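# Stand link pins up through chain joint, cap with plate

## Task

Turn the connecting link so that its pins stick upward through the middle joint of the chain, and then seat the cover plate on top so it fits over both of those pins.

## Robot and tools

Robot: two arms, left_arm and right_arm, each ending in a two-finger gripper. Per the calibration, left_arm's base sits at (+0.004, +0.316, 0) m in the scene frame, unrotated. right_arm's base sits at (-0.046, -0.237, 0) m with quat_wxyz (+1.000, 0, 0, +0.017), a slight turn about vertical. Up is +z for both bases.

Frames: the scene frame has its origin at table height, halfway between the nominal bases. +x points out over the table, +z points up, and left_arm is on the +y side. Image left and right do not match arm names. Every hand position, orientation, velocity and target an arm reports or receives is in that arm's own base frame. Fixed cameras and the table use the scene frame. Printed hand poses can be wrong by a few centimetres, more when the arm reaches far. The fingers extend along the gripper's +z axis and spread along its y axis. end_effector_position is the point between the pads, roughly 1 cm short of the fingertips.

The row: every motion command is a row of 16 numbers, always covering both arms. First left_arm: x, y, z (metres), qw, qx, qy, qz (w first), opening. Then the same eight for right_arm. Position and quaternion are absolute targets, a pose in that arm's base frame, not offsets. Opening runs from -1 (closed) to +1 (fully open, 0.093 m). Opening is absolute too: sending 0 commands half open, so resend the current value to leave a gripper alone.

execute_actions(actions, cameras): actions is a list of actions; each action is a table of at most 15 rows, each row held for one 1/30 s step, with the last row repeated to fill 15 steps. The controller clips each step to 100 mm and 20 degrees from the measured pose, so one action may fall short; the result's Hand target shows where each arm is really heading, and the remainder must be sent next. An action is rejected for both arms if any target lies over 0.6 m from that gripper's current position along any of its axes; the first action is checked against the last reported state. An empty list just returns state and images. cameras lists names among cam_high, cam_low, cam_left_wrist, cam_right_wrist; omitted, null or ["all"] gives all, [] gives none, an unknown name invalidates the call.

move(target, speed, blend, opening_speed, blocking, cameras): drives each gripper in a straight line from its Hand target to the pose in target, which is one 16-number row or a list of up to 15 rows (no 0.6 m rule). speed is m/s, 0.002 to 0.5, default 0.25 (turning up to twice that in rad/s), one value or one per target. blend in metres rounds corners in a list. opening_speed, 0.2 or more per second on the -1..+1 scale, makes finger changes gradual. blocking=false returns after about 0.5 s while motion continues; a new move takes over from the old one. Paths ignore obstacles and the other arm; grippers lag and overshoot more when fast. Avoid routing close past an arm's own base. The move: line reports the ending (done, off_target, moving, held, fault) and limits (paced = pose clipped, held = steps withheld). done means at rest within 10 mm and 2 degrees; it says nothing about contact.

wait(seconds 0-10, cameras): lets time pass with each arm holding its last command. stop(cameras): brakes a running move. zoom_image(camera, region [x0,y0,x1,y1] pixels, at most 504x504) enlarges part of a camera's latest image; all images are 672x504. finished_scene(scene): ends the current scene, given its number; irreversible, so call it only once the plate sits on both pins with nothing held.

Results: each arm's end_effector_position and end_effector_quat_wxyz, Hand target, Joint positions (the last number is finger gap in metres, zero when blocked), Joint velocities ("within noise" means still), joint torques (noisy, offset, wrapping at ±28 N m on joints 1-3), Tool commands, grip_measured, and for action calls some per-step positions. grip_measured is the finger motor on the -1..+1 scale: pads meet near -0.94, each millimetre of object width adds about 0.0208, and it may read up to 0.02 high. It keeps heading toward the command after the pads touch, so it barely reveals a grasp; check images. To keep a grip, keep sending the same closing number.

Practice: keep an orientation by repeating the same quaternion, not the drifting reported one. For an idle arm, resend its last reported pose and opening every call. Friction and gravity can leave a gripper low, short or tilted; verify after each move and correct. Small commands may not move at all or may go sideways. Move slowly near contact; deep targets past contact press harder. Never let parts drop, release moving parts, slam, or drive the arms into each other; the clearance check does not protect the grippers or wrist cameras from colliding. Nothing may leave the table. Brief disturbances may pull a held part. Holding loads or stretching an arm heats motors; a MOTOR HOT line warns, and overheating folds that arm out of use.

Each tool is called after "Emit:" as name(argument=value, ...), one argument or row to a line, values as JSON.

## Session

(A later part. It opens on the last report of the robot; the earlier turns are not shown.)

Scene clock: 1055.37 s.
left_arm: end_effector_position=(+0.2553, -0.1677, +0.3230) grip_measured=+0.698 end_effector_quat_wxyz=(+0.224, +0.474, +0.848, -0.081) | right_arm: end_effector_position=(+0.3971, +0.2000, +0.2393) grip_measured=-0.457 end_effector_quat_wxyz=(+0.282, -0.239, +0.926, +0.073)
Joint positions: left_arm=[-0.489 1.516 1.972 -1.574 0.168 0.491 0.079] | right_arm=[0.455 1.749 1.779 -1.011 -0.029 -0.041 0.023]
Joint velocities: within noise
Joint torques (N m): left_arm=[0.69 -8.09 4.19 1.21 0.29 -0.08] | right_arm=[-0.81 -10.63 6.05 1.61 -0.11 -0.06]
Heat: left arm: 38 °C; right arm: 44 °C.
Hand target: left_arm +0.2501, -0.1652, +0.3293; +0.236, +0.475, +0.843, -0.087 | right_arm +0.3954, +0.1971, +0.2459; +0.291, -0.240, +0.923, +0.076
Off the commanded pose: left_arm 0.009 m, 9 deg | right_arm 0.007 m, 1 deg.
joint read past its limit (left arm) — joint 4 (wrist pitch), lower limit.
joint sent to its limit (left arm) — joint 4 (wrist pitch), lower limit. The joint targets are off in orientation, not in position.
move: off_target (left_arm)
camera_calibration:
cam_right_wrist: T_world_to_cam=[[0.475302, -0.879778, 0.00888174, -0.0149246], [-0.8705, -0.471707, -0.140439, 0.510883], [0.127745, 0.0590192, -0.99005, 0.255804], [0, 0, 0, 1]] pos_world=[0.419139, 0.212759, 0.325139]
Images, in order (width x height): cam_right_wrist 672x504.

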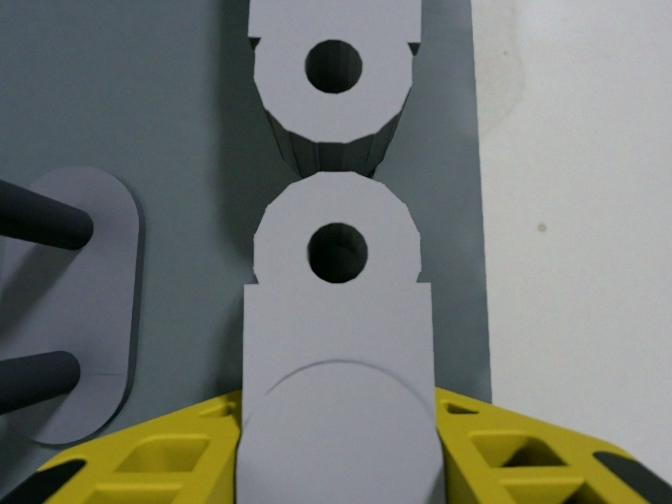

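Emit:
move(
  target=[
    [0.25, -0.165, 0.33, 0.1507, 0.4894, 0.8546, -0.0863, 0.7, 0.3954, 0.1990, 0.31, 0.2908, -0.2400, 0.9228, 0.0766, -0.75],
  ],
  speed=0.07,
  cameras=["cam_right_wrist","cam_low","cam_left_wrist"],
)

Emit:
zoom_image(
  camera="cam_low",
  region=[240, 130, 440, 230],
)

Scene clock: 1070.60 s.
left_arm: end_effector_position=(+0.2553, -0.1677, +0.3230) grip_measured=+0.698 end_effector_quat_wxyz=(+0.224, +0.474, +0.848, -0.081) | right_arm: end_effector_position=(+0.3904, +0.1967, +0.2974) grip_measured=-0.457 end_effector_quat_wxyz=(+0.270, -0.240, +0.930, +0.071)
Joint positions: left_arm=[-0.489 1.516 1.972 -1.574 0.168 0.491 0.079] | right_arm=[0.455 1.856 2.181 -1.33 -0.029 -0.041 0.023]
Joint velocities: within noise
Joint torques (N m): left_arm=[0.69 -8.08 4.16 1.22 0.29 -0.08] | right_arm=[-0.42 -8.68 9.51 1.68 -0.08 -0.08]
Heat: left arm: 38 °C; right arm: 44 °C.
Hand target: left_arm +0.2501, -0.1652, +0.3293; +0.236, +0.475, +0.843, -0.087 | right_arm +0.3950, +0.1988, +0.3100; +0.291, -0.240, +0.923, +0.077
Off the commanded pose: left_arm 0.009 m, 9 deg | right_arm 0.014 m, 3 deg.
joint read past its limit (left arm) — joint 4 (wrist pitch), lower limit.
joint sent to its limit (left arm) — joint 4 (wrist pitch), lower limit. The joint targets are off in orientation, not in position.
move: off_target (left_arm, right_arm)
camera_calibration:
cam_left_wrist: T_world_to_cam=[[-0.835785, -0.545797, -0.0597403, 0.142385], [-0.542719, 0.837717, -0.0607103, 0.33854], [0.083181, -0.0183185, -0.996366, 0.378861], [0, 0, 0, 1]] pos_world=[0.271221, -0.198947, 0.406543]
cam_right_wrist: T_world_to_cam=[[0.475483, -0.879689, 0.00792218, -0.0149474], [-0.873274, -0.473066, -0.116626, 0.505956], [0.106342, 0.0485354, -0.993144, 0.32567], [0, 0, 0, 1]] pos_world=[0.414313, 0.210395, 0.382564]
Images, in order (width x height): cam_low 672x504, cam_left_wrist 672x504, cam_right_wrist 672x504.

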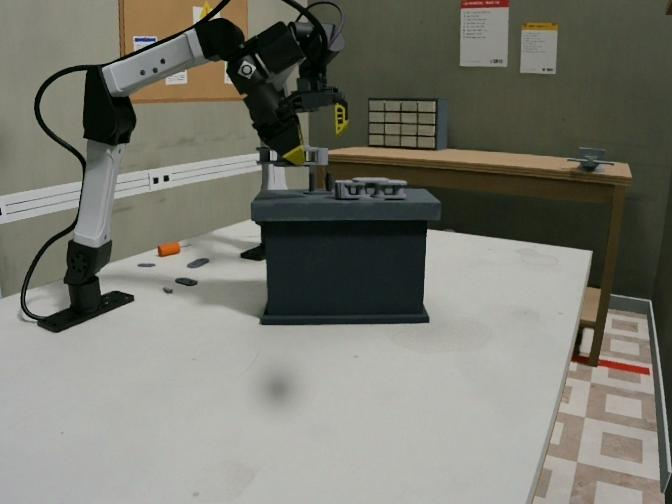

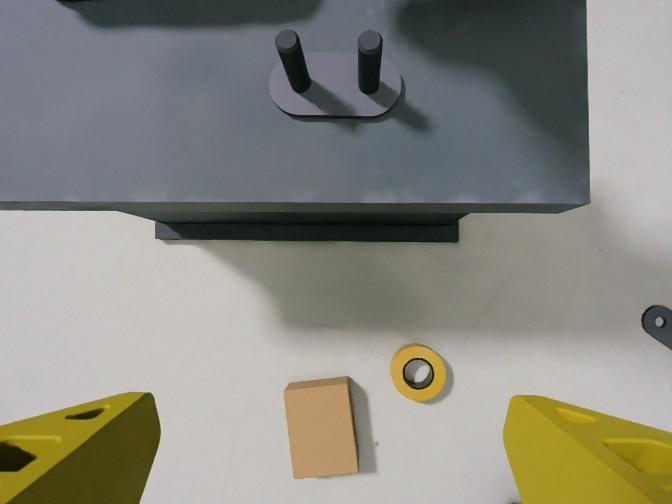

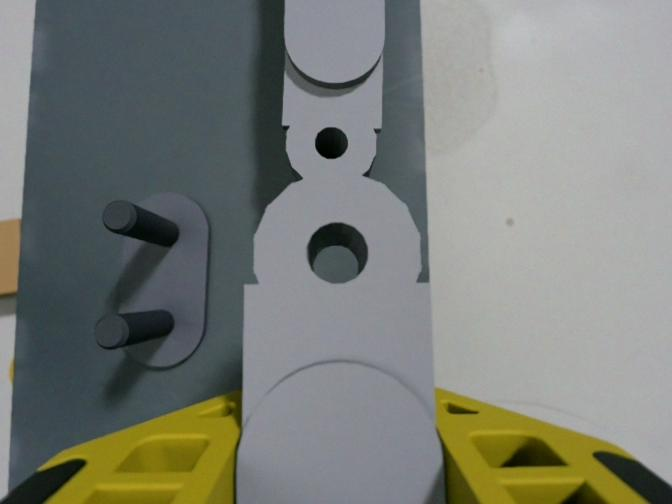

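Scaled by 2.520 from the camera's 672x504 image, which has a finer 960x720 frame.

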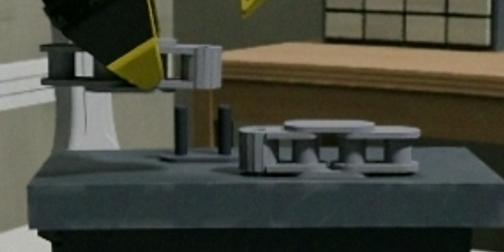

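Emit:
move(
  target=[
    [0.25, -0.165, 0.33, 0.1507, 0.4894, 0.8546, -0.0863, 0.7, 0.354, 0.242, 0.31, 0.3044, -0.2417, 0.9179, 0.0801, -0.75],
  ],
  speed=0.06,
  cameras=["cam_right_wrist","cam_low","cam_left_wrist"],
)

Emit:
zoom_image(
  camera="cam_right_wrist",
  region=[200, 130, 500, 380],
)

Emit:
zoom_image(
  camera="cam_left_wrist",
  region=[250, 0, 500, 150],
)

Scene clock: 1085.63 s.
left_arm: end_effector_position=(+0.2553, -0.1678, +0.3230) grip_measured=+0.698 end_effector_quat_wxyz=(+0.224, +0.474, +0.848, -0.081) | right_arm: end_effector_position=(+0.3518, +0.2407, +0.2867) grip_measured=-0.457 end_effector_quat_wxyz=(+0.263, -0.250, +0.929, +0.069)
Joint positions: left_arm=[-0.489 1.516 1.972 -1.574 0.168 0.491 0.079] | right_arm=[0.621 1.798 2.066 -1.29 0.052 0.081 0.023]
Joint velocities: within noise
Joint torques (N m): left_arm=[0.68 -8.1 4.18 1.21 0.29 -0.09] | right_arm=[-0.05 -12.41 6.67 2 0.15 -0.03]
Heat: left arm: 38 °C; right arm: 45 °C.
Hand target: left_arm +0.2501, -0.1653, +0.3294; +0.236, +0.475, +0.843, -0.087 | right_arm +0.3533, +0.2415, +0.3101; +0.304, -0.242, +0.918, +0.080
Off the commanded pose: left_arm 0.009 m, 9 deg | right_arm 0.023 m, 5 deg.
joint read past its limit (left arm) — joint 4 (wrist pitch), lower limit.
joint sent to its limit (left arm) — joint 4 (wrist pitch), lower limit. The joint targets are off in orientation, not in position.
move: off_target (left_arm, right_arm)
camera_calibration:
cam_left_wrist: T_world_to_cam=[[-0.835886, -0.545675, -0.0594403, 0.142277], [-0.542589, 0.837789, -0.0608764, 0.3386], [0.0830173, -0.0186341, -0.996374, 0.378864], [0, 0, 0, 1]] pos_world=[0.271196, -0.198979, 0.40656]
cam_right_wrist: T_world_to_cam=[[0.491626, -0.870715, 0.0125859, 0.0330459], [-0.865726, -0.490266, -0.100789, 0.488736], [0.093929, 0.0386546, -0.994828, 0.324201], [0, 0, 0, 1]] pos_world=[0.376413, 0.255852, 0.371368]
Images, in order (width x height): cam_low 672x504, cam_left_wrist 672x504, cam_right_wrist 672x504.

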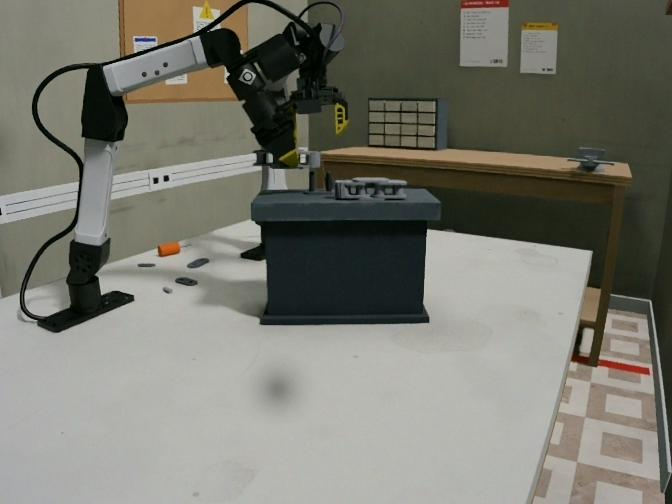

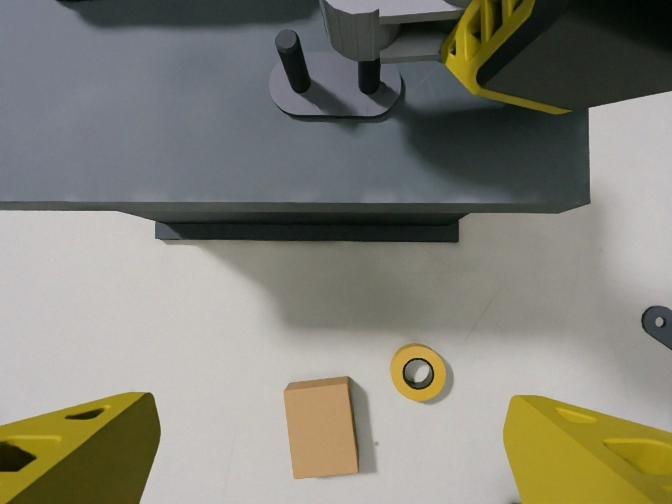

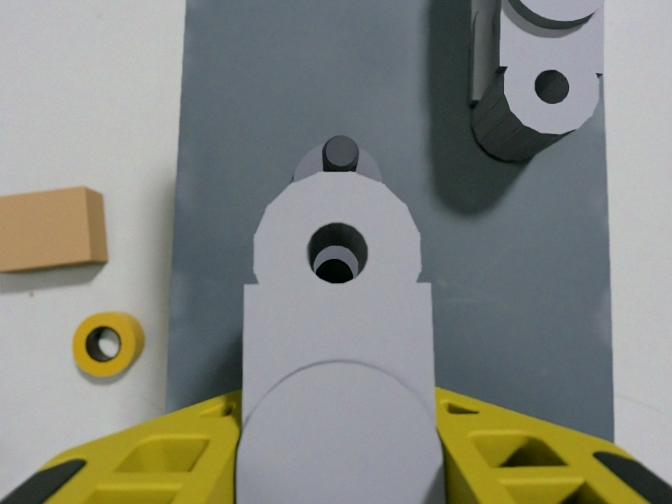

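Scaled by 1.680 from the camera's 672x504 image, which has a finer 960x720 frame.

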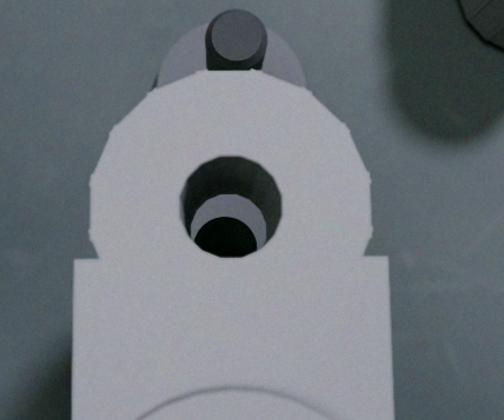

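Scaled by 2.016 from the camera's 672x504 image, which has a finer 960x720 frame.

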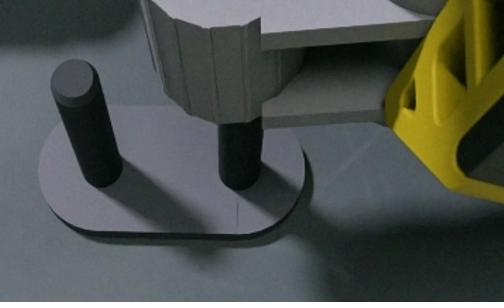

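Emit:
move(
  target=[
    [0.25, -0.165, 0.33, 0.1507, 0.4894, 0.8546, -0.0863, 0.7, 0.352, 0.2415, 0.315, 0.3228, -0.2400, 0.9115, 0.0850, -0.75],
  ],
  speed=0.06,
  cameras=["cam_right_wrist","cam_left_wrist"],
)

Emit:
zoom_image(
  camera="cam_right_wrist",
  region=[200, 130, 500, 380],
)

Scene clock: 1112.73 s.
left_arm: end_effector_position=(+0.2553, -0.1678, +0.3230) grip_measured=+0.698 end_effector_quat_wxyz=(+0.224, +0.474, +0.848, -0.081) | right_arm: end_effector_position=(+0.3506, +0.2386, +0.2911) grip_measured=-0.457 end_effector_quat_wxyz=(+0.281, -0.246, +0.925, +0.073)
Joint positions: left_arm=[-0.489 1.516 1.972 -1.574 0.168 0.491 0.079] | right_arm=[0.621 1.754 2.009 -1.24 0.058 0.082 0.023]
Joint velocities: within noise
Joint torques (N m): left_arm=[0.69 -8.09 4.16 1.22 0.29 -0.08] | right_arm=[0.4 -12.03 6.75 2.07 0.14 0.04]
Heat: left arm: 38 °C; right arm: 50 °C.
Hand target: left_arm +0.2501, -0.1653, +0.3293; +0.236, +0.475, +0.843, -0.087 | right_arm +0.3511, +0.2408, +0.3150; +0.322, -0.240, +0.912, +0.085
Off the commanded pose: left_arm 0.009 m, 9 deg | right_arm 0.024 m, 5 deg.
joint read past its limit (left arm) — joint 4 (wrist pitch), lower limit.
joint sent to its limit (left arm) — joint 4 (wrist pitch), lower limit. The joint targets are off in orientation, not in position.
move: off_target (left_arm, right_arm)
camera_calibration:
cam_left_wrist: T_world_to_cam=[[-0.835886, -0.545675, -0.0594403, 0.142277], [-0.542589, 0.837789, -0.0608764, 0.3386], [0.0830173, -0.0186341, -0.996374, 0.378864], [0, 0, 0, 1]] pos_world=[0.271196, -0.198979, 0.40656]
cam_right_wrist: T_world_to_cam=[[0.487503, -0.873024, 0.0130193, 0.0335994], [-0.863837, -0.484434, -0.138235, 0.495902], [0.126989, 0.0561432, -0.990314, 0.311725], [0, 0, 0, 1]] pos_world=[0.372413, 0.252064, 0.376819]
Images, in order (width x height): cam_left_wrist 672x504, cam_right_wrist 672x504.

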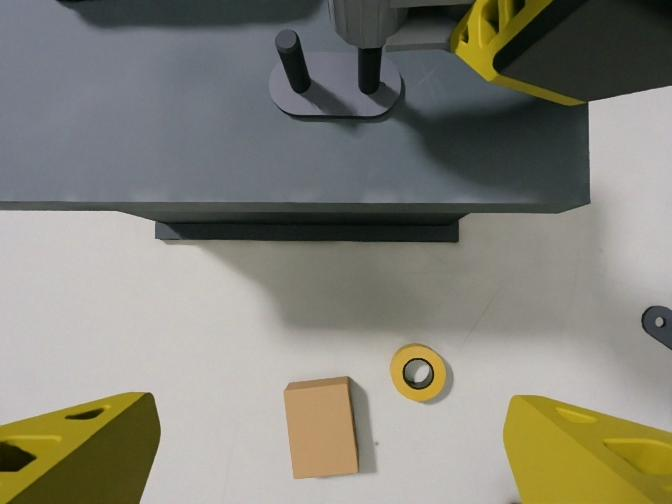

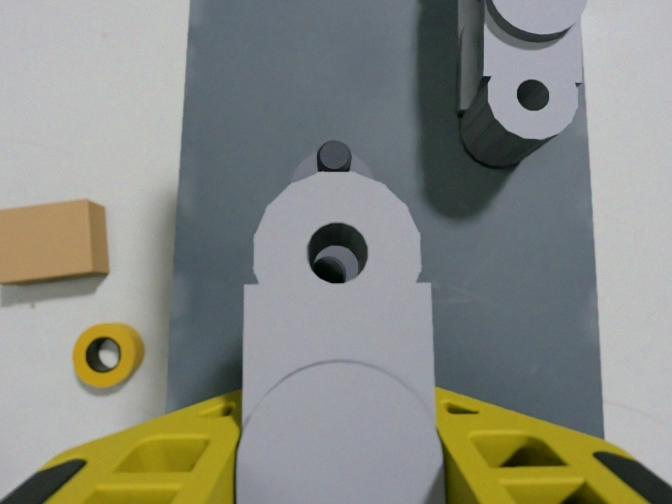

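Scaled by 1.680 from the camera's 672x504 image, which has a finer 960x720 frame.

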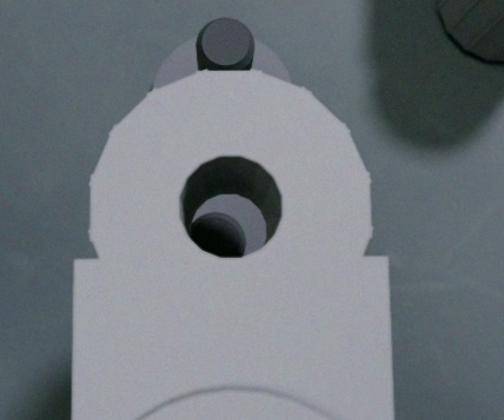

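Emit:
move(
  target=[
    [0.25, -0.165, 0.33, 0.1507, 0.4894, 0.8546, -0.0863, 0.7, 0.3508, 0.2430, 0.311, 0.3228, -0.2400, 0.9115, 0.0850, -0.75],
  ],
  speed=0.03,
  cameras=["cam_right_wrist"],
)

Emit:
zoom_image(
  camera="cam_right_wrist",
  region=[200, 130, 500, 380],
)

Scene clock: 1128.30 s.
left_arm: end_effector_position=(+0.2553, -0.1678, +0.3230) grip_measured=+0.698 end_effector_quat_wxyz=(+0.224, +0.474, +0.848, -0.081) | right_arm: end_effector_position=(+0.3492, +0.2402, +0.2870) grip_measured=-0.457 end_effector_quat_wxyz=(+0.280, -0.247, +0.925, +0.073)
Joint positions: left_arm=[-0.489 1.516 1.972 -1.574 0.168 0.491 0.079] | right_arm=[0.627 1.745 1.979 -1.22 0.062 0.087 0.023]
Joint velocities: within noise
Joint torques (N m): left_arm=[0.69 -8.1 4.18 1.22 0.29 -0.08] | right_arm=[0.25 -12.04 6.99 2.09 0.16 0.05]
Heat: left arm: 38 °C; right arm: 50 °C.
Hand target: left_arm +0.2501, -0.1653, +0.3293; +0.236, +0.475, +0.843, -0.087 | right_arm +0.3500, +0.2424, +0.3111; +0.322, -0.240, +0.912, +0.085
Off the commanded pose: left_arm 0.009 m, 9 deg | right_arm 0.024 m, 5 deg.
joint read past its limit (left arm) — joint 4 (wrist pitch), lower limit.
joint sent to its limit (left arm) — joint 4 (wrist pitch), lower limit. The joint targets are off in orientation, not in position.
move: off_target (left_arm, right_arm)
camera_calibration:
cam_right_wrist: T_world_to_cam=[[0.488182, -0.872639, 0.0133658, 0.0353655], [-0.863444, -0.485154, -0.138167, 0.494981], [0.127055, 0.0559102, -0.990319, 0.307792], [0, 0, 0, 1]] pos_world=[0.371017, 0.253795, 0.372729]
Images, in order (width x height): cam_right_wrist 672x504.

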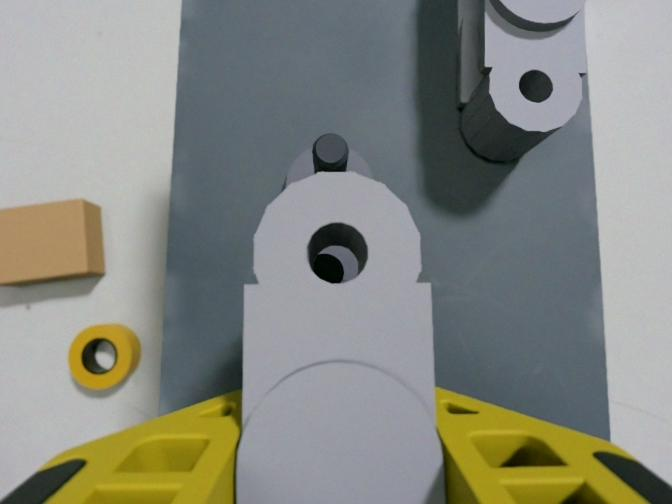

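Scaled by 1.680 from the camera's 672x504 image, which has a finer 960x720 frame.

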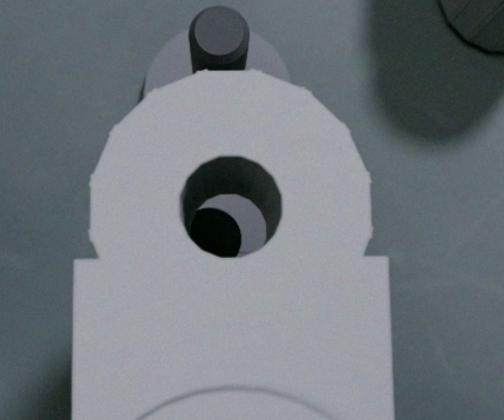

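Emit:
move(
  target=[
    [0.25, -0.165, 0.33, 0.1507, 0.4894, 0.8546, -0.0863, 0.7, 0.3508, 0.2430, 0.323, 0.3228, -0.2400, 0.9115, 0.0850, -0.75],
  ],
  speed=0.03,
  cameras=["cam_right_wrist","cam_left_wrist"],
)

Emit:
zoom_image(
  camera="cam_right_wrist",
  region=[200, 130, 500, 380],
)

Emit:
zoom_image(
  camera="cam_left_wrist",
  region=[250, 0, 500, 150],
)

Scene clock: 1139.20 s.
left_arm: end_effector_position=(+0.2553, -0.1678, +0.3230) grip_measured=+0.698 end_effector_quat_wxyz=(+0.224, +0.474, +0.848, -0.081) | right_arm: end_effector_position=(+0.3487, +0.2397, +0.3034) grip_measured=-0.457 end_effector_quat_wxyz=(+0.294, -0.245, +0.921, +0.078)
Joint positions: left_arm=[-0.489 1.516 1.972 -1.574 0.168 0.491 0.079] | right_arm=[0.627 1.744 2.034 -1.245 0.063 0.087 0.023]
Joint velocities: within noise
Joint torques (N m): left_arm=[0.69 -8.08 4.18 1.22 0.28 -0.08] | right_arm=[0.47 -8.95 9.91 1.8 0.18 0.06]
Heat: left arm: 38 °C; right arm: 49 °C.
Hand target: left_arm +0.2501, -0.1653, +0.3293; +0.236, +0.475, +0.843, -0.087 | right_arm +0.3502, +0.2425, +0.3230; +0.323, -0.240, +0.912, +0.085
Off the commanded pose: left_arm 0.009 m, 9 deg | right_arm 0.020 m, 4 deg.
joint read past its limit (left arm) — joint 4 (wrist pitch), lower limit.
joint sent to its limit (left arm) — joint 4 (wrist pitch), lower limit. The joint targets are off in orientation, not in position.
move: off_target (left_arm, right_arm)
camera_calibration:
cam_left_wrist: T_world_to_cam=[[-0.835886, -0.545675, -0.0594403, 0.142277], [-0.542589, 0.837789, -0.0608764, 0.3386], [0.0830173, -0.0186341, -0.996374, 0.378864], [0, 0, 0, 1]] pos_world=[0.271196, -0.198979, 0.40656]
cam_right_wrist: T_world_to_cam=[[0.487237, -0.87321, 0.0101922, 0.0363632], [-0.859979, -0.481817, -0.168192, 0.503655], [0.151778, 0.0731845, -0.985702, 0.309991], [0, 0, 0, 1]] pos_world=[0.368365, 0.251736, 0.389899]
Images, in order (width x height): cam_left_wrist 672x504, cam_right_wrist 672x504.

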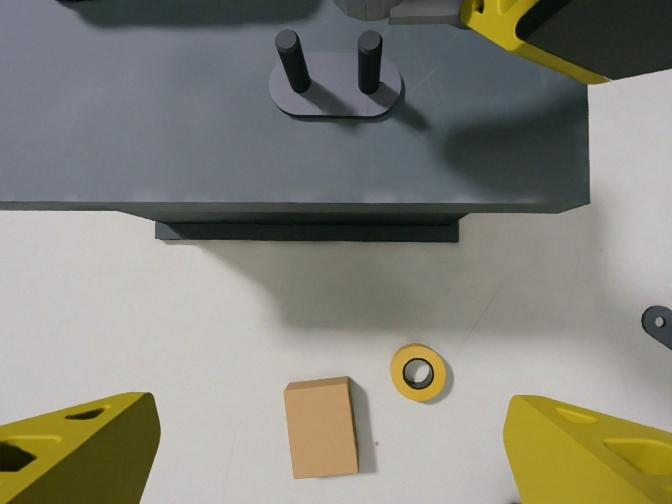

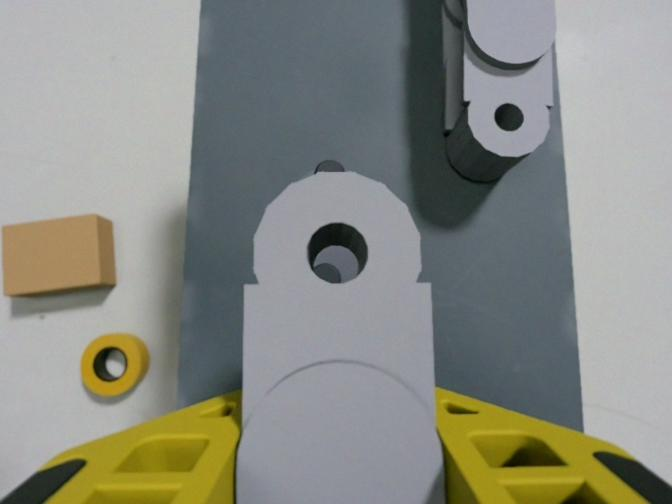

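Scaled by 1.680 from the camera's 672x504 image, which has a finer 960x720 frame.

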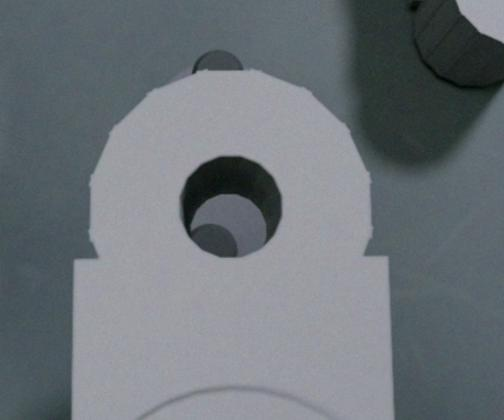

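Scaled by 2.016 from the camera's 672x504 image, which has a finer 960x720 frame.

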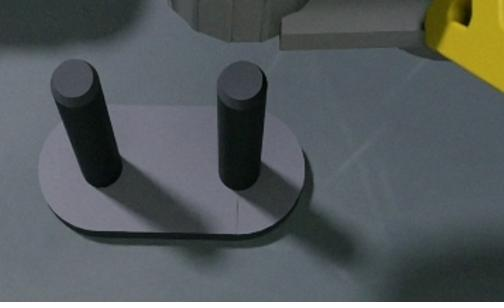

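Emit:
move(
  target=[
    [0.25, -0.165, 0.33, 0.1507, 0.4894, 0.8546, -0.0863, 0.7, 0.3490, 0.2455, 0.318, 0.3228, -0.2400, 0.9115, 0.0850, -0.75],
  ],
  speed=0.03,
  cameras=["cam_right_wrist","cam_left_wrist"],
)

Emit:
zoom_image(
  camera="cam_right_wrist",
  region=[200, 130, 500, 380],
)

Scene clock: 1178.10 s.
left_arm: end_effector_position=(+0.2553, -0.1678, +0.3230) grip_measured=+0.698 end_effector_quat_wxyz=(+0.224, +0.474, +0.848, -0.081) | right_arm: end_effector_position=(+0.3464, +0.2423, +0.3032) grip_measured=-0.457 end_effector_quat_wxyz=(+0.294, -0.246, +0.921, +0.078)
Joint positions: left_arm=[-0.489 1.516 1.972 -1.574 0.168 0.492 0.079] | right_arm=[0.637 1.744 2.034 -1.247 0.068 0.094 0.023]
Joint velocities: within noise
Joint torques (N m): left_arm=[0.69 -8.09 4.18 1.21 0.28 -0.08] | right_arm=[0.43 -9.94 6.83 2.02 0.11 0.05]
Heat: left arm: 38 °C; right arm: 49 °C.
Hand target: left_arm +0.2501, -0.1653, +0.3293; +0.236, +0.475, +0.843, -0.087 | right_arm +0.3485, +0.2452, +0.3182; +0.322, -0.240, +0.912, +0.085
Off the commanded pose: left_arm 0.009 m, 9 deg | right_arm 0.015 m, 4 deg.
joint read past its limit (left arm) — joint 4 (wrist pitch), lower limit.
joint sent to its limit (left arm) — joint 4 (wrist pitch), lower limit. The joint targets are off in orientation, not in position.
move: off_target (left_arm, right_arm)
camera_calibration:
cam_left_wrist: T_world_to_cam=[[-0.836062, -0.545386, -0.059615, 0.142427], [-0.542298, 0.83798, -0.0608523, 0.33855], [0.0831441, -0.0185473, -0.996365, 0.378843], [0, 0, 0, 1]] pos_world=[0.271174, -0.198994, 0.406558]
cam_right_wrist: T_world_to_cam=[[0.488663, -0.872406, 0.0107778, 0.0388934], [-0.859352, -0.483412, -0.166813, 0.502664], [0.150738, 0.0722532, -0.98593, 0.310586], [0, 0, 0, 1]] pos_world=[0.366143, 0.254484, 0.389647]
Images, in order (width x height): cam_left_wrist 672x504, cam_right_wrist 672x504.

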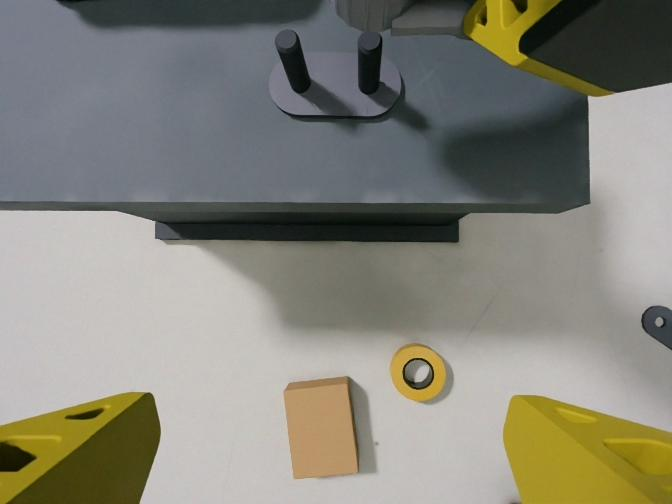

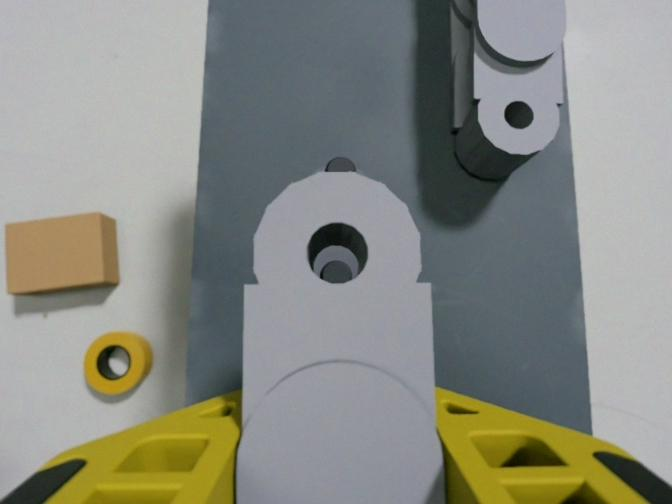

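Scaled by 1.680 from the camera's 672x504 image, which has a finer 960x720 frame.

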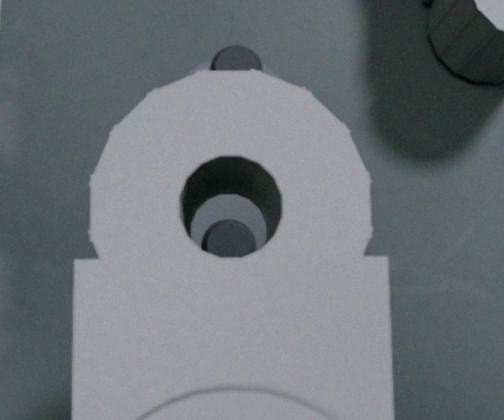

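Emit:
move(
  target=[
    [0.25, -0.165, 0.33, 0.1507, 0.4894, 0.8546, -0.0863, 0.7, 0.3490, 0.2455, 0.308, 0.3170, -0.2410, 0.9137, 0.0835, -0.75],
  ],
  speed=0.03,
  cameras=["cam_right_wrist"],
)

Emit:
zoom_image(
  camera="cam_right_wrist",
  region=[200, 130, 500, 380],
)

Scene clock: 1188.23 s.
left_arm: end_effector_position=(+0.2553, -0.1678, +0.3230) grip_measured=+0.698 end_effector_quat_wxyz=(+0.224, +0.474, +0.848, -0.081) | right_arm: end_effector_position=(+0.3460, +0.2420, +0.2878) grip_measured=-0.457 end_effector_quat_wxyz=(+0.279, -0.247, +0.925, +0.072)
Joint positions: left_arm=[-0.489 1.516 1.972 -1.574 0.168 0.492 0.079] | right_arm=[0.637 1.744 1.984 -1.23 0.068 0.094 0.023]
Joint velocities: within noise
Joint torques (N m): left_arm=[0.69 -8.09 4.18 1.21 0.29 -0.08] | right_arm=[0.12 -11.07 6.74 2.05 0.13 0.06]
Heat: left arm: 38 °C; right arm: 48 °C.
Hand target: left_arm +0.2501, -0.1653, +0.3293; +0.236, +0.475, +0.843, -0.087 | right_arm +0.3482, +0.2451, +0.3083; +0.316, -0.241, +0.914, +0.084
Off the commanded pose: left_arm 0.009 m, 9 deg | right_arm 0.021 m, 5 deg.
joint read past its limit (left arm) — joint 4 (wrist pitch), lower limit.
joint sent to its limit (left arm) — joint 4 (wrist pitch), lower limit. The joint targets are off in orientation, not in position.
move: off_target (left_arm, right_arm)
camera_calibration:
cam_right_wrist: T_world_to_cam=[[0.48854, -0.872412, 0.0150278, 0.0377516], [-0.863571, -0.485909, -0.134673, 0.492413], [0.124792, 0.0528156, -0.990776, 0.310553], [0, 0, 0, 1]] pos_world=[0.368036, 0.255801, 0.373436]
Images, in order (width x height): cam_right_wrist 672x504.

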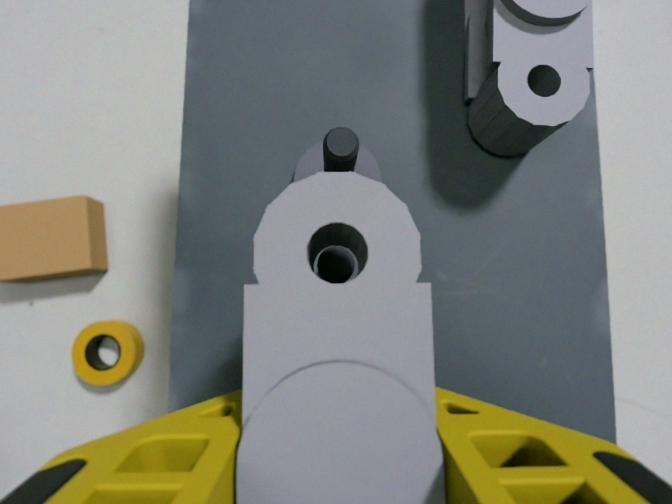

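Scaled by 1.680 from the camera's 672x504 image, which has a finer 960x720 frame.

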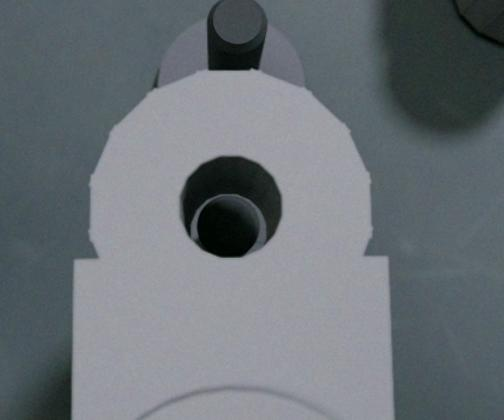

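Emit:
move(
  target=[
    [0.25, -0.165, 0.33, 0.1507, 0.4894, 0.8546, -0.0863, 0.7, 0.3500, 0.2461, 0.298, 0.3170, -0.2410, 0.9137, 0.0835, -0.75],
  ],
  speed=0.02,
  cameras=["cam_right_wrist","cam_left_wrist"],
)

Emit:
zoom_image(
  camera="cam_right_wrist",
  region=[200, 130, 500, 380],
)

Emit:
zoom_image(
  camera="cam_left_wrist",
  region=[250, 0, 500, 150],
)

Scene clock: 1202.67 s.
left_arm: end_effector_position=(+0.2553, -0.1678, +0.3230) grip_measured=+0.698 end_effector_quat_wxyz=(+0.224, +0.474, +0.848, -0.081) | right_arm: end_effector_position=(+0.3478, +0.2432, +0.2741) grip_measured=-0.457 end_effector_quat_wxyz=(+0.275, -0.248, +0.926, +0.070)
Joint positions: left_arm=[-0.489 1.516 1.972 -1.574 0.168 0.492 0.079] | right_arm=[0.637 1.735 1.919 -1.182 0.069 0.094 0.023]
Joint velocities: within noise
Joint torques (N m): left_arm=[0.68 -8.09 4.18 1.22 0.29 -0.08] | right_arm=[0.24 -12.15 6.8 2.03 0.16 0.07]
Heat: left arm: 38 °C; right arm: 47 °C.
Hand target: left_arm +0.2501, -0.1653, +0.3293; +0.236, +0.475, +0.843, -0.087 | right_arm +0.3491, +0.2455, +0.2981; +0.316, -0.241, +0.914, +0.084
Off the commanded pose: left_arm 0.009 m, 9 deg | right_arm 0.024 m, 5 deg.
joint read past its limit (left arm) — joint 4 (wrist pitch), lower limit.
joint sent to its limit (left arm) — joint 4 (wrist pitch), lower limit. The joint targets are off in orientation, not in position.
move: off_target (left_arm, right_arm)
camera_calibration:
cam_left_wrist: T_world_to_cam=[[-0.836062, -0.545386, -0.059615, 0.142427], [-0.542298, 0.83798, -0.0608523, 0.33855], [0.0831441, -0.0185473, -0.996365, 0.378843], [0, 0, 0, 1]] pos_world=[0.271174, -0.198994, 0.406558]
cam_right_wrist: T_world_to_cam=[[0.488467, -0.872427, 0.0164562, 0.0378088], [-0.864567, -0.486444, -0.126081, 0.49086], [0.118002, 0.047359, -0.991883, 0.30072], [0, 0, 0, 1]] pos_world=[0.370427, 0.25752, 0.359545]
Images, in order (width x height): cam_left_wrist 672x504, cam_right_wrist 672x504.

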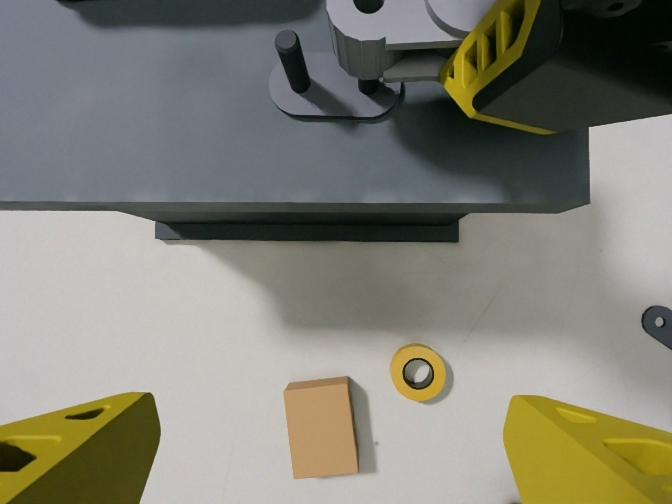

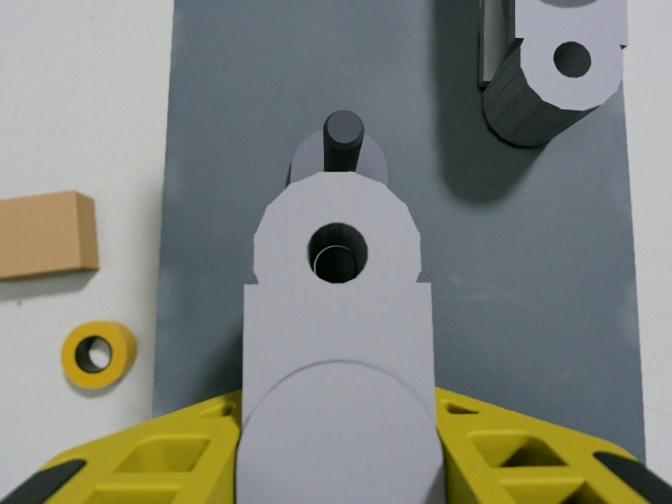

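Scaled by 1.680 from the camera's 672x504 image, which has a finer 960x720 frame.

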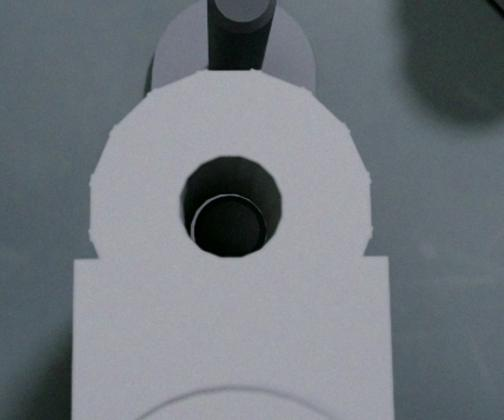

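Scaled by 2.016 from the camera's 672x504 image, which has a finer 960x720 frame.

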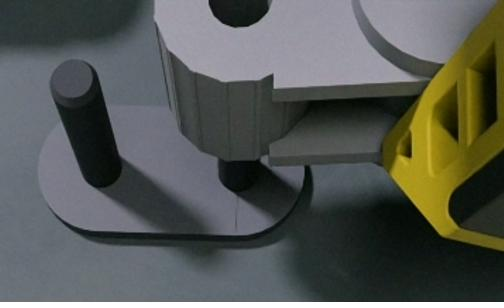

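Emit:
move(
  target=[
    [0.25, -0.165, 0.33, 0.1507, 0.4894, 0.8546, -0.0863, 0.7, 0.3495, 0.2461, 0.283, 0.3228, -0.2400, 0.9115, 0.0850, -0.75],
  ],
  speed=0.02,
  cameras=["cam_right_wrist","cam_left_wrist"],
)

Emit:
zoom_image(
  camera="cam_left_wrist",
  region=[250, 0, 500, 150],
)

Scene clock: 1212.40 s.
left_arm: end_effector_position=(+0.2553, -0.1678, +0.3230) grip_measured=+0.698 end_effector_quat_wxyz=(+0.224, +0.474, +0.848, -0.081) | right_arm: end_effector_position=(+0.3473, +0.2428, +0.2592) grip_measured=-0.457 end_effector_quat_wxyz=(+0.281, -0.247, +0.924, +0.073)
Joint positions: left_arm=[-0.489 1.516 1.972 -1.574 0.168 0.492 0.079] | right_arm=[0.637 1.693 1.798 -1.089 0.069 0.095 0.023]
Joint velocities: within noise
Joint torques (N m): left_arm=[0.68 -8.09 4.18 1.22 0.29 -0.08] | right_arm=[0.2 -11.93 7.39 2.07 0.2 0.05]
Heat: left arm: 38 °C; right arm: 48 °C.
Hand target: left_arm +0.2501, -0.1652, +0.3293; +0.236, +0.475, +0.843, -0.087 | right_arm +0.3487, +0.2456, +0.2831; +0.322, -0.240, +0.912, +0.085
Off the commanded pose: left_arm 0.009 m, 9 deg | right_arm 0.024 m, 5 deg.
joint read past its limit (left arm) — joint 4 (wrist pitch), lower limit.
joint sent to its limit (left arm) — joint 4 (wrist pitch), lower limit. The joint targets are off in orientation, not in position.
move: off_target (left_arm, right_arm)
camera_calibration:
cam_left_wrist: T_world_to_cam=[[-0.836062, -0.545386, -0.059615, 0.142427], [-0.542298, 0.83798, -0.0608523, 0.33855], [0.0831441, -0.0185473, -0.996365, 0.378843], [0, 0, 0, 1]] pos_world=[0.271174, -0.198994, 0.406558]
cam_right_wrist: T_world_to_cam=[[0.488015, -0.872715, 0.0144543, 0.0387143], [-0.863226, -0.485027, -0.139961, 0.491101], [0.129157, 0.0558256, -0.990052, 0.279603], [0, 0, 0, 1]] pos_world=[0.368926, 0.256375, 0.344996]
Images, in order (width x height): cam_left_wrist 672x504, cam_right_wrist 672x504.

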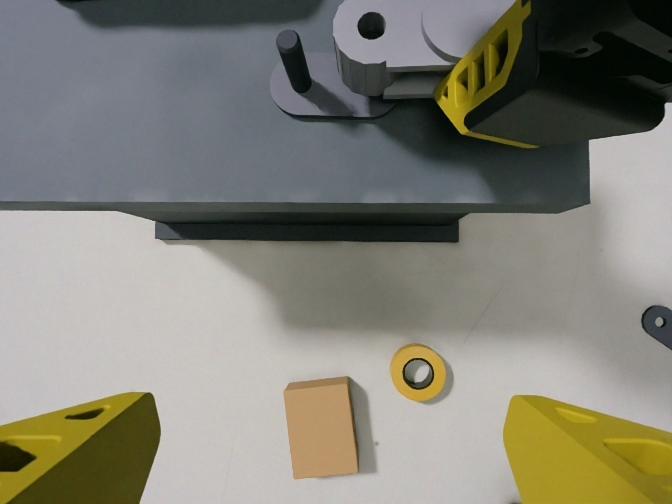

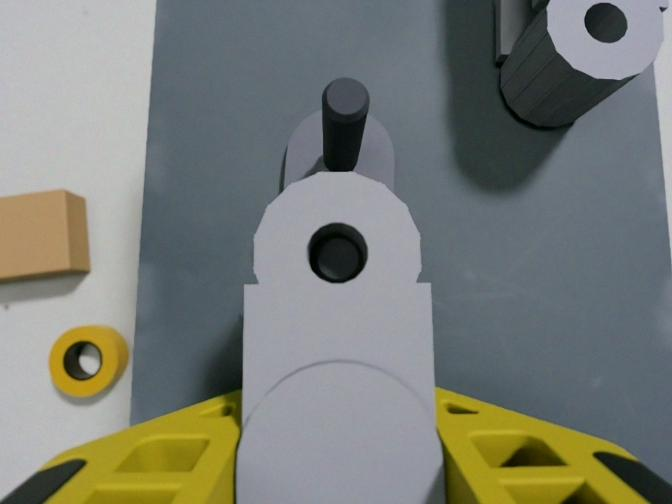

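Scaled by 2.016 from the camera's 672x504 image, which has a finer 960x720 frame.

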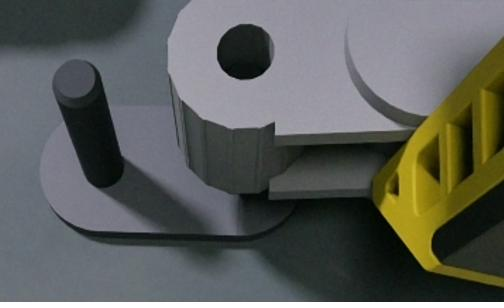

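Emit:
move(
  target=[
    [0.25, -0.165, 0.33, 0.1507, 0.4894, 0.8546, -0.0863, 0.7, 0.3495, 0.2461, 0.266, 0.3228, -0.2400, 0.9115, 0.0850, -0.75],
  ],
  speed=0.02,
  cameras=["cam_right_wrist","cam_left_wrist","cam_low"],
)

Emit:
zoom_image(
  camera="cam_left_wrist",
  region=[250, 0, 500, 150],
)

Emit:
zoom_image(
  camera="cam_low",
  region=[240, 130, 440, 230],
)

Scene clock: 1221.77 s.
left_arm: end_effector_position=(+0.2553, -0.1678, +0.3230) grip_measured=+0.698 end_effector_quat_wxyz=(+0.224, +0.474, +0.848, -0.081) | right_arm: end_effector_position=(+0.3469, +0.2424, +0.2425) grip_measured=-0.457 end_effector_quat_wxyz=(+0.282, -0.247, +0.924, +0.073)
Joint positions: left_arm=[-0.489 1.516 1.972 -1.574 0.168 0.492 0.079] | right_arm=[0.637 1.669 1.701 -1.015 0.069 0.095 0.023]
Joint velocities: within noise
Joint torques (N m): left_arm=[0.7 -8.09 4.18 1.21 0.28 -0.08] | right_arm=[0.43 -11.66 7.43 2.07 0.16 0.11]
Heat: left arm: 38 °C; right arm: 49 °C.
Hand target: left_arm +0.2501, -0.1652, +0.3293; +0.236, +0.475, +0.843, -0.087 | right_arm +0.3488, +0.2456, +0.2662; +0.322, -0.240, +0.912, +0.085
Off the commanded pose: left_arm 0.009 m, 9 deg | right_arm 0.024 m, 5 deg.
joint read past its limit (left arm) — joint 4 (wrist pitch), lower limit.
joint sent to its limit (left arm) — joint 4 (wrist pitch), lower limit. The joint targets are off in orientation, not in position.
move: off_target (left_arm, right_arm)
camera_calibration:
cam_left_wrist: T_world_to_cam=[[-0.836062, -0.545386, -0.059615, 0.142427], [-0.542298, 0.83798, -0.0608523, 0.33855], [0.0831441, -0.0185473, -0.996365, 0.378843], [0, 0, 0, 1]] pos_world=[0.271174, -0.198994, 0.406558]
cam_right_wrist: T_world_to_cam=[[0.48754, -0.872982, 0.014411, 0.0390596], [-0.863341, -0.484485, -0.141124, 0.488394], [0.130181, 0.0563619, -0.989887, 0.262588], [0, 0, 0, 1]] pos_world=[0.368424, 0.255918, 0.328294]
Images, in order (width x height): cam_low 672x504, cam_left_wrist 672x504, cam_right_wrist 672x504.

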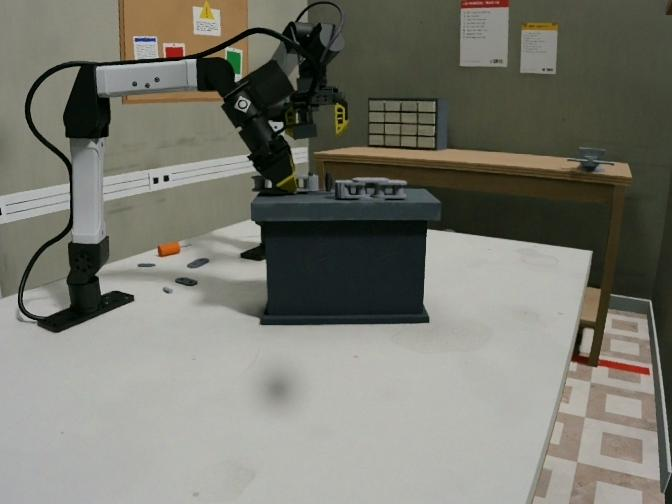

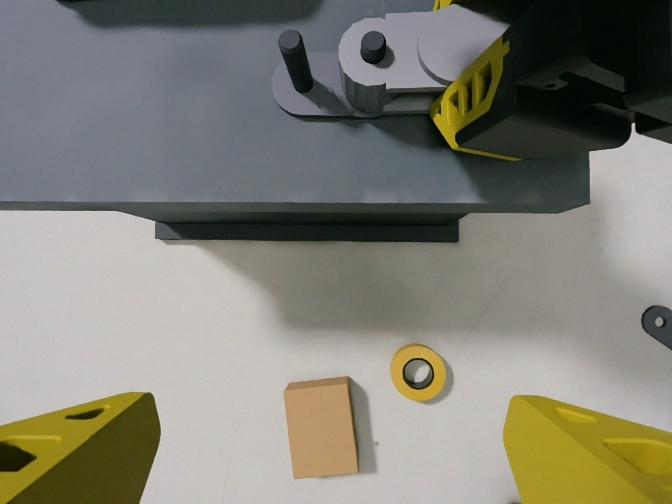

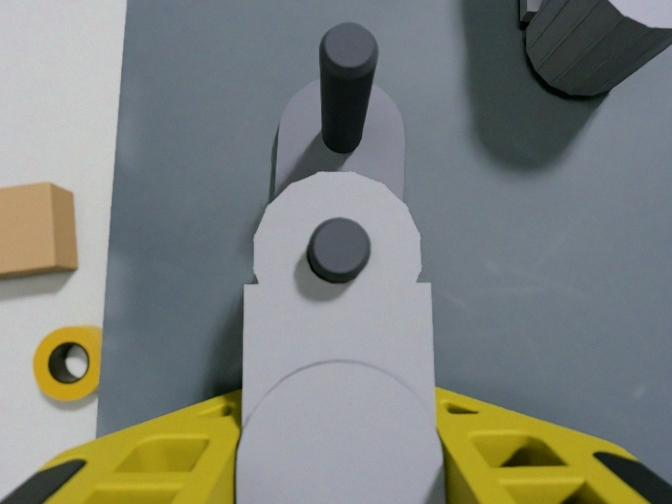

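Scaled by 2.016 from the camera's 672x504 image, which has a finer 960x720 frame.

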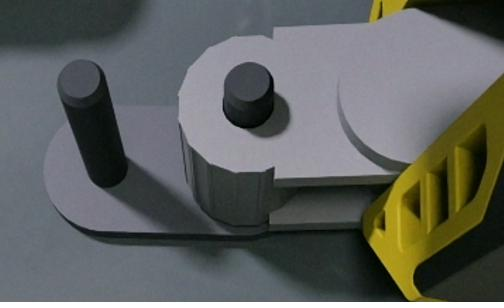

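Scaled by 2.520 from the camera's 672x504 image, which has a finer 960x720 frame.

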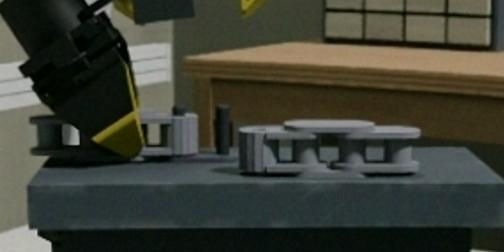

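Emit:
move(
  target=[
    [0.25, -0.165, 0.33, 0.1507, 0.4894, 0.8546, -0.0863, 0.7, 0.3495, 0.2461, 0.262, 0.3228, -0.2400, 0.9115, 0.0850, -0.75],
    [0.25, -0.165, 0.33, 0.1507, 0.4894, 0.8546, -0.0863, 0.7, 0.3495, 0.2461, 0.262, 0.3228, -0.2400, 0.9115, 0.0850, -0.1],
  ],
  speed=0.02,
  opening_speed=0.5,
  cameras=["cam_right_wrist","cam_left_wrist"],
)

Emit:
zoom_image(
  camera="cam_left_wrist",
  region=[250, 0, 500, 150],
)

Scene clock: 1236.13 s.
left_arm: end_effector_position=(+0.2553, -0.1678, +0.3230) grip_measured=+0.698 end_effector_quat_wxyz=(+0.224, +0.474, +0.848, -0.081) | right_arm: end_effector_position=(+0.3507, +0.2447, +0.2537) grip_measured=-0.101 end_effector_quat_wxyz=(+0.310, -0.242, +0.916, +0.083)
Joint positions: left_arm=[-0.489 1.516 1.972 -1.574 0.168 0.492 0.079] | right_arm=[0.637 1.642 1.681 -0.96 0.072 0.096 0.04]
Joint velocities: within noise
Joint torques (N m): left_arm=[0.69 -8.1 4.18 1.22 0.28 -0.08] | right_arm=[0.38 -9.29 7.42 1.79 0.09 0.02]
Heat: left arm: 38 °C; right arm: 51 °C.
Hand target: left_arm +0.2501, -0.1652, +0.3293; +0.236, +0.475, +0.843, -0.087 | right_arm +0.3494, +0.2461, +0.2620; +0.323, -0.240, +0.912, +0.085
Off the commanded pose: left_arm 0.009 m, 9 deg | right_arm 0.008 m, 2 deg.
joint read past its limit (left arm) — joint 4 (wrist pitch), lower limit.
joint sent to its limit (left arm) — joint 4 (wrist pitch), lower limit. The joint targets are off in orientation, not in position.
move: off_target (left_arm); target 2's new opening was sent with right_arm's hand 0.022 m and 5 deg from that target
camera_calibration:
cam_left_wrist: T_world_to_cam=[[-0.836062, -0.545386, -0.059615, 0.142427], [-0.542298, 0.83798, -0.0608523, 0.33855], [0.0831441, -0.0185473, -0.996365, 0.378843], [0, 0, 0, 1]] pos_world=[0.271174, -0.198994, 0.406558]
cam_right_wrist: T_world_to_cam=[[0.485334, -0.87429, 0.00832035, 0.0416658], [-0.855452, -0.4768, -0.202145, 0.505276], [0.1807, 0.0909901, -0.97932, 0.244179], [0, 0, 0, 1]] pos_world=[0.367894, 0.255126, 0.340922]
Images, in order (width x height): cam_left_wrist 672x504, cam_right_wrist 672x504.

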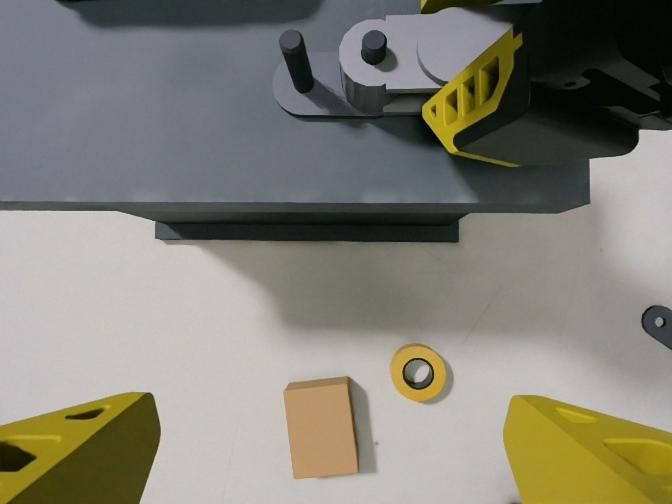

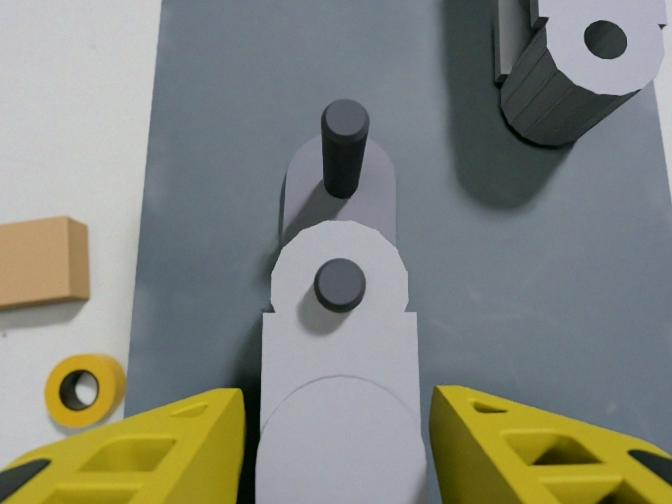

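Scaled by 2.016 from the camera's 672x504 image, which has a finer 960x720 frame.

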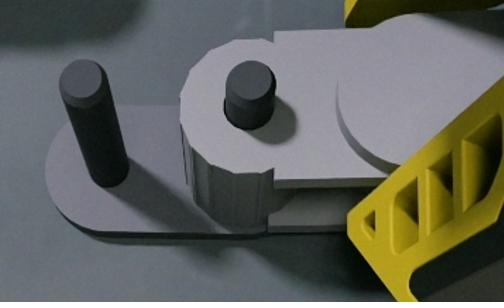

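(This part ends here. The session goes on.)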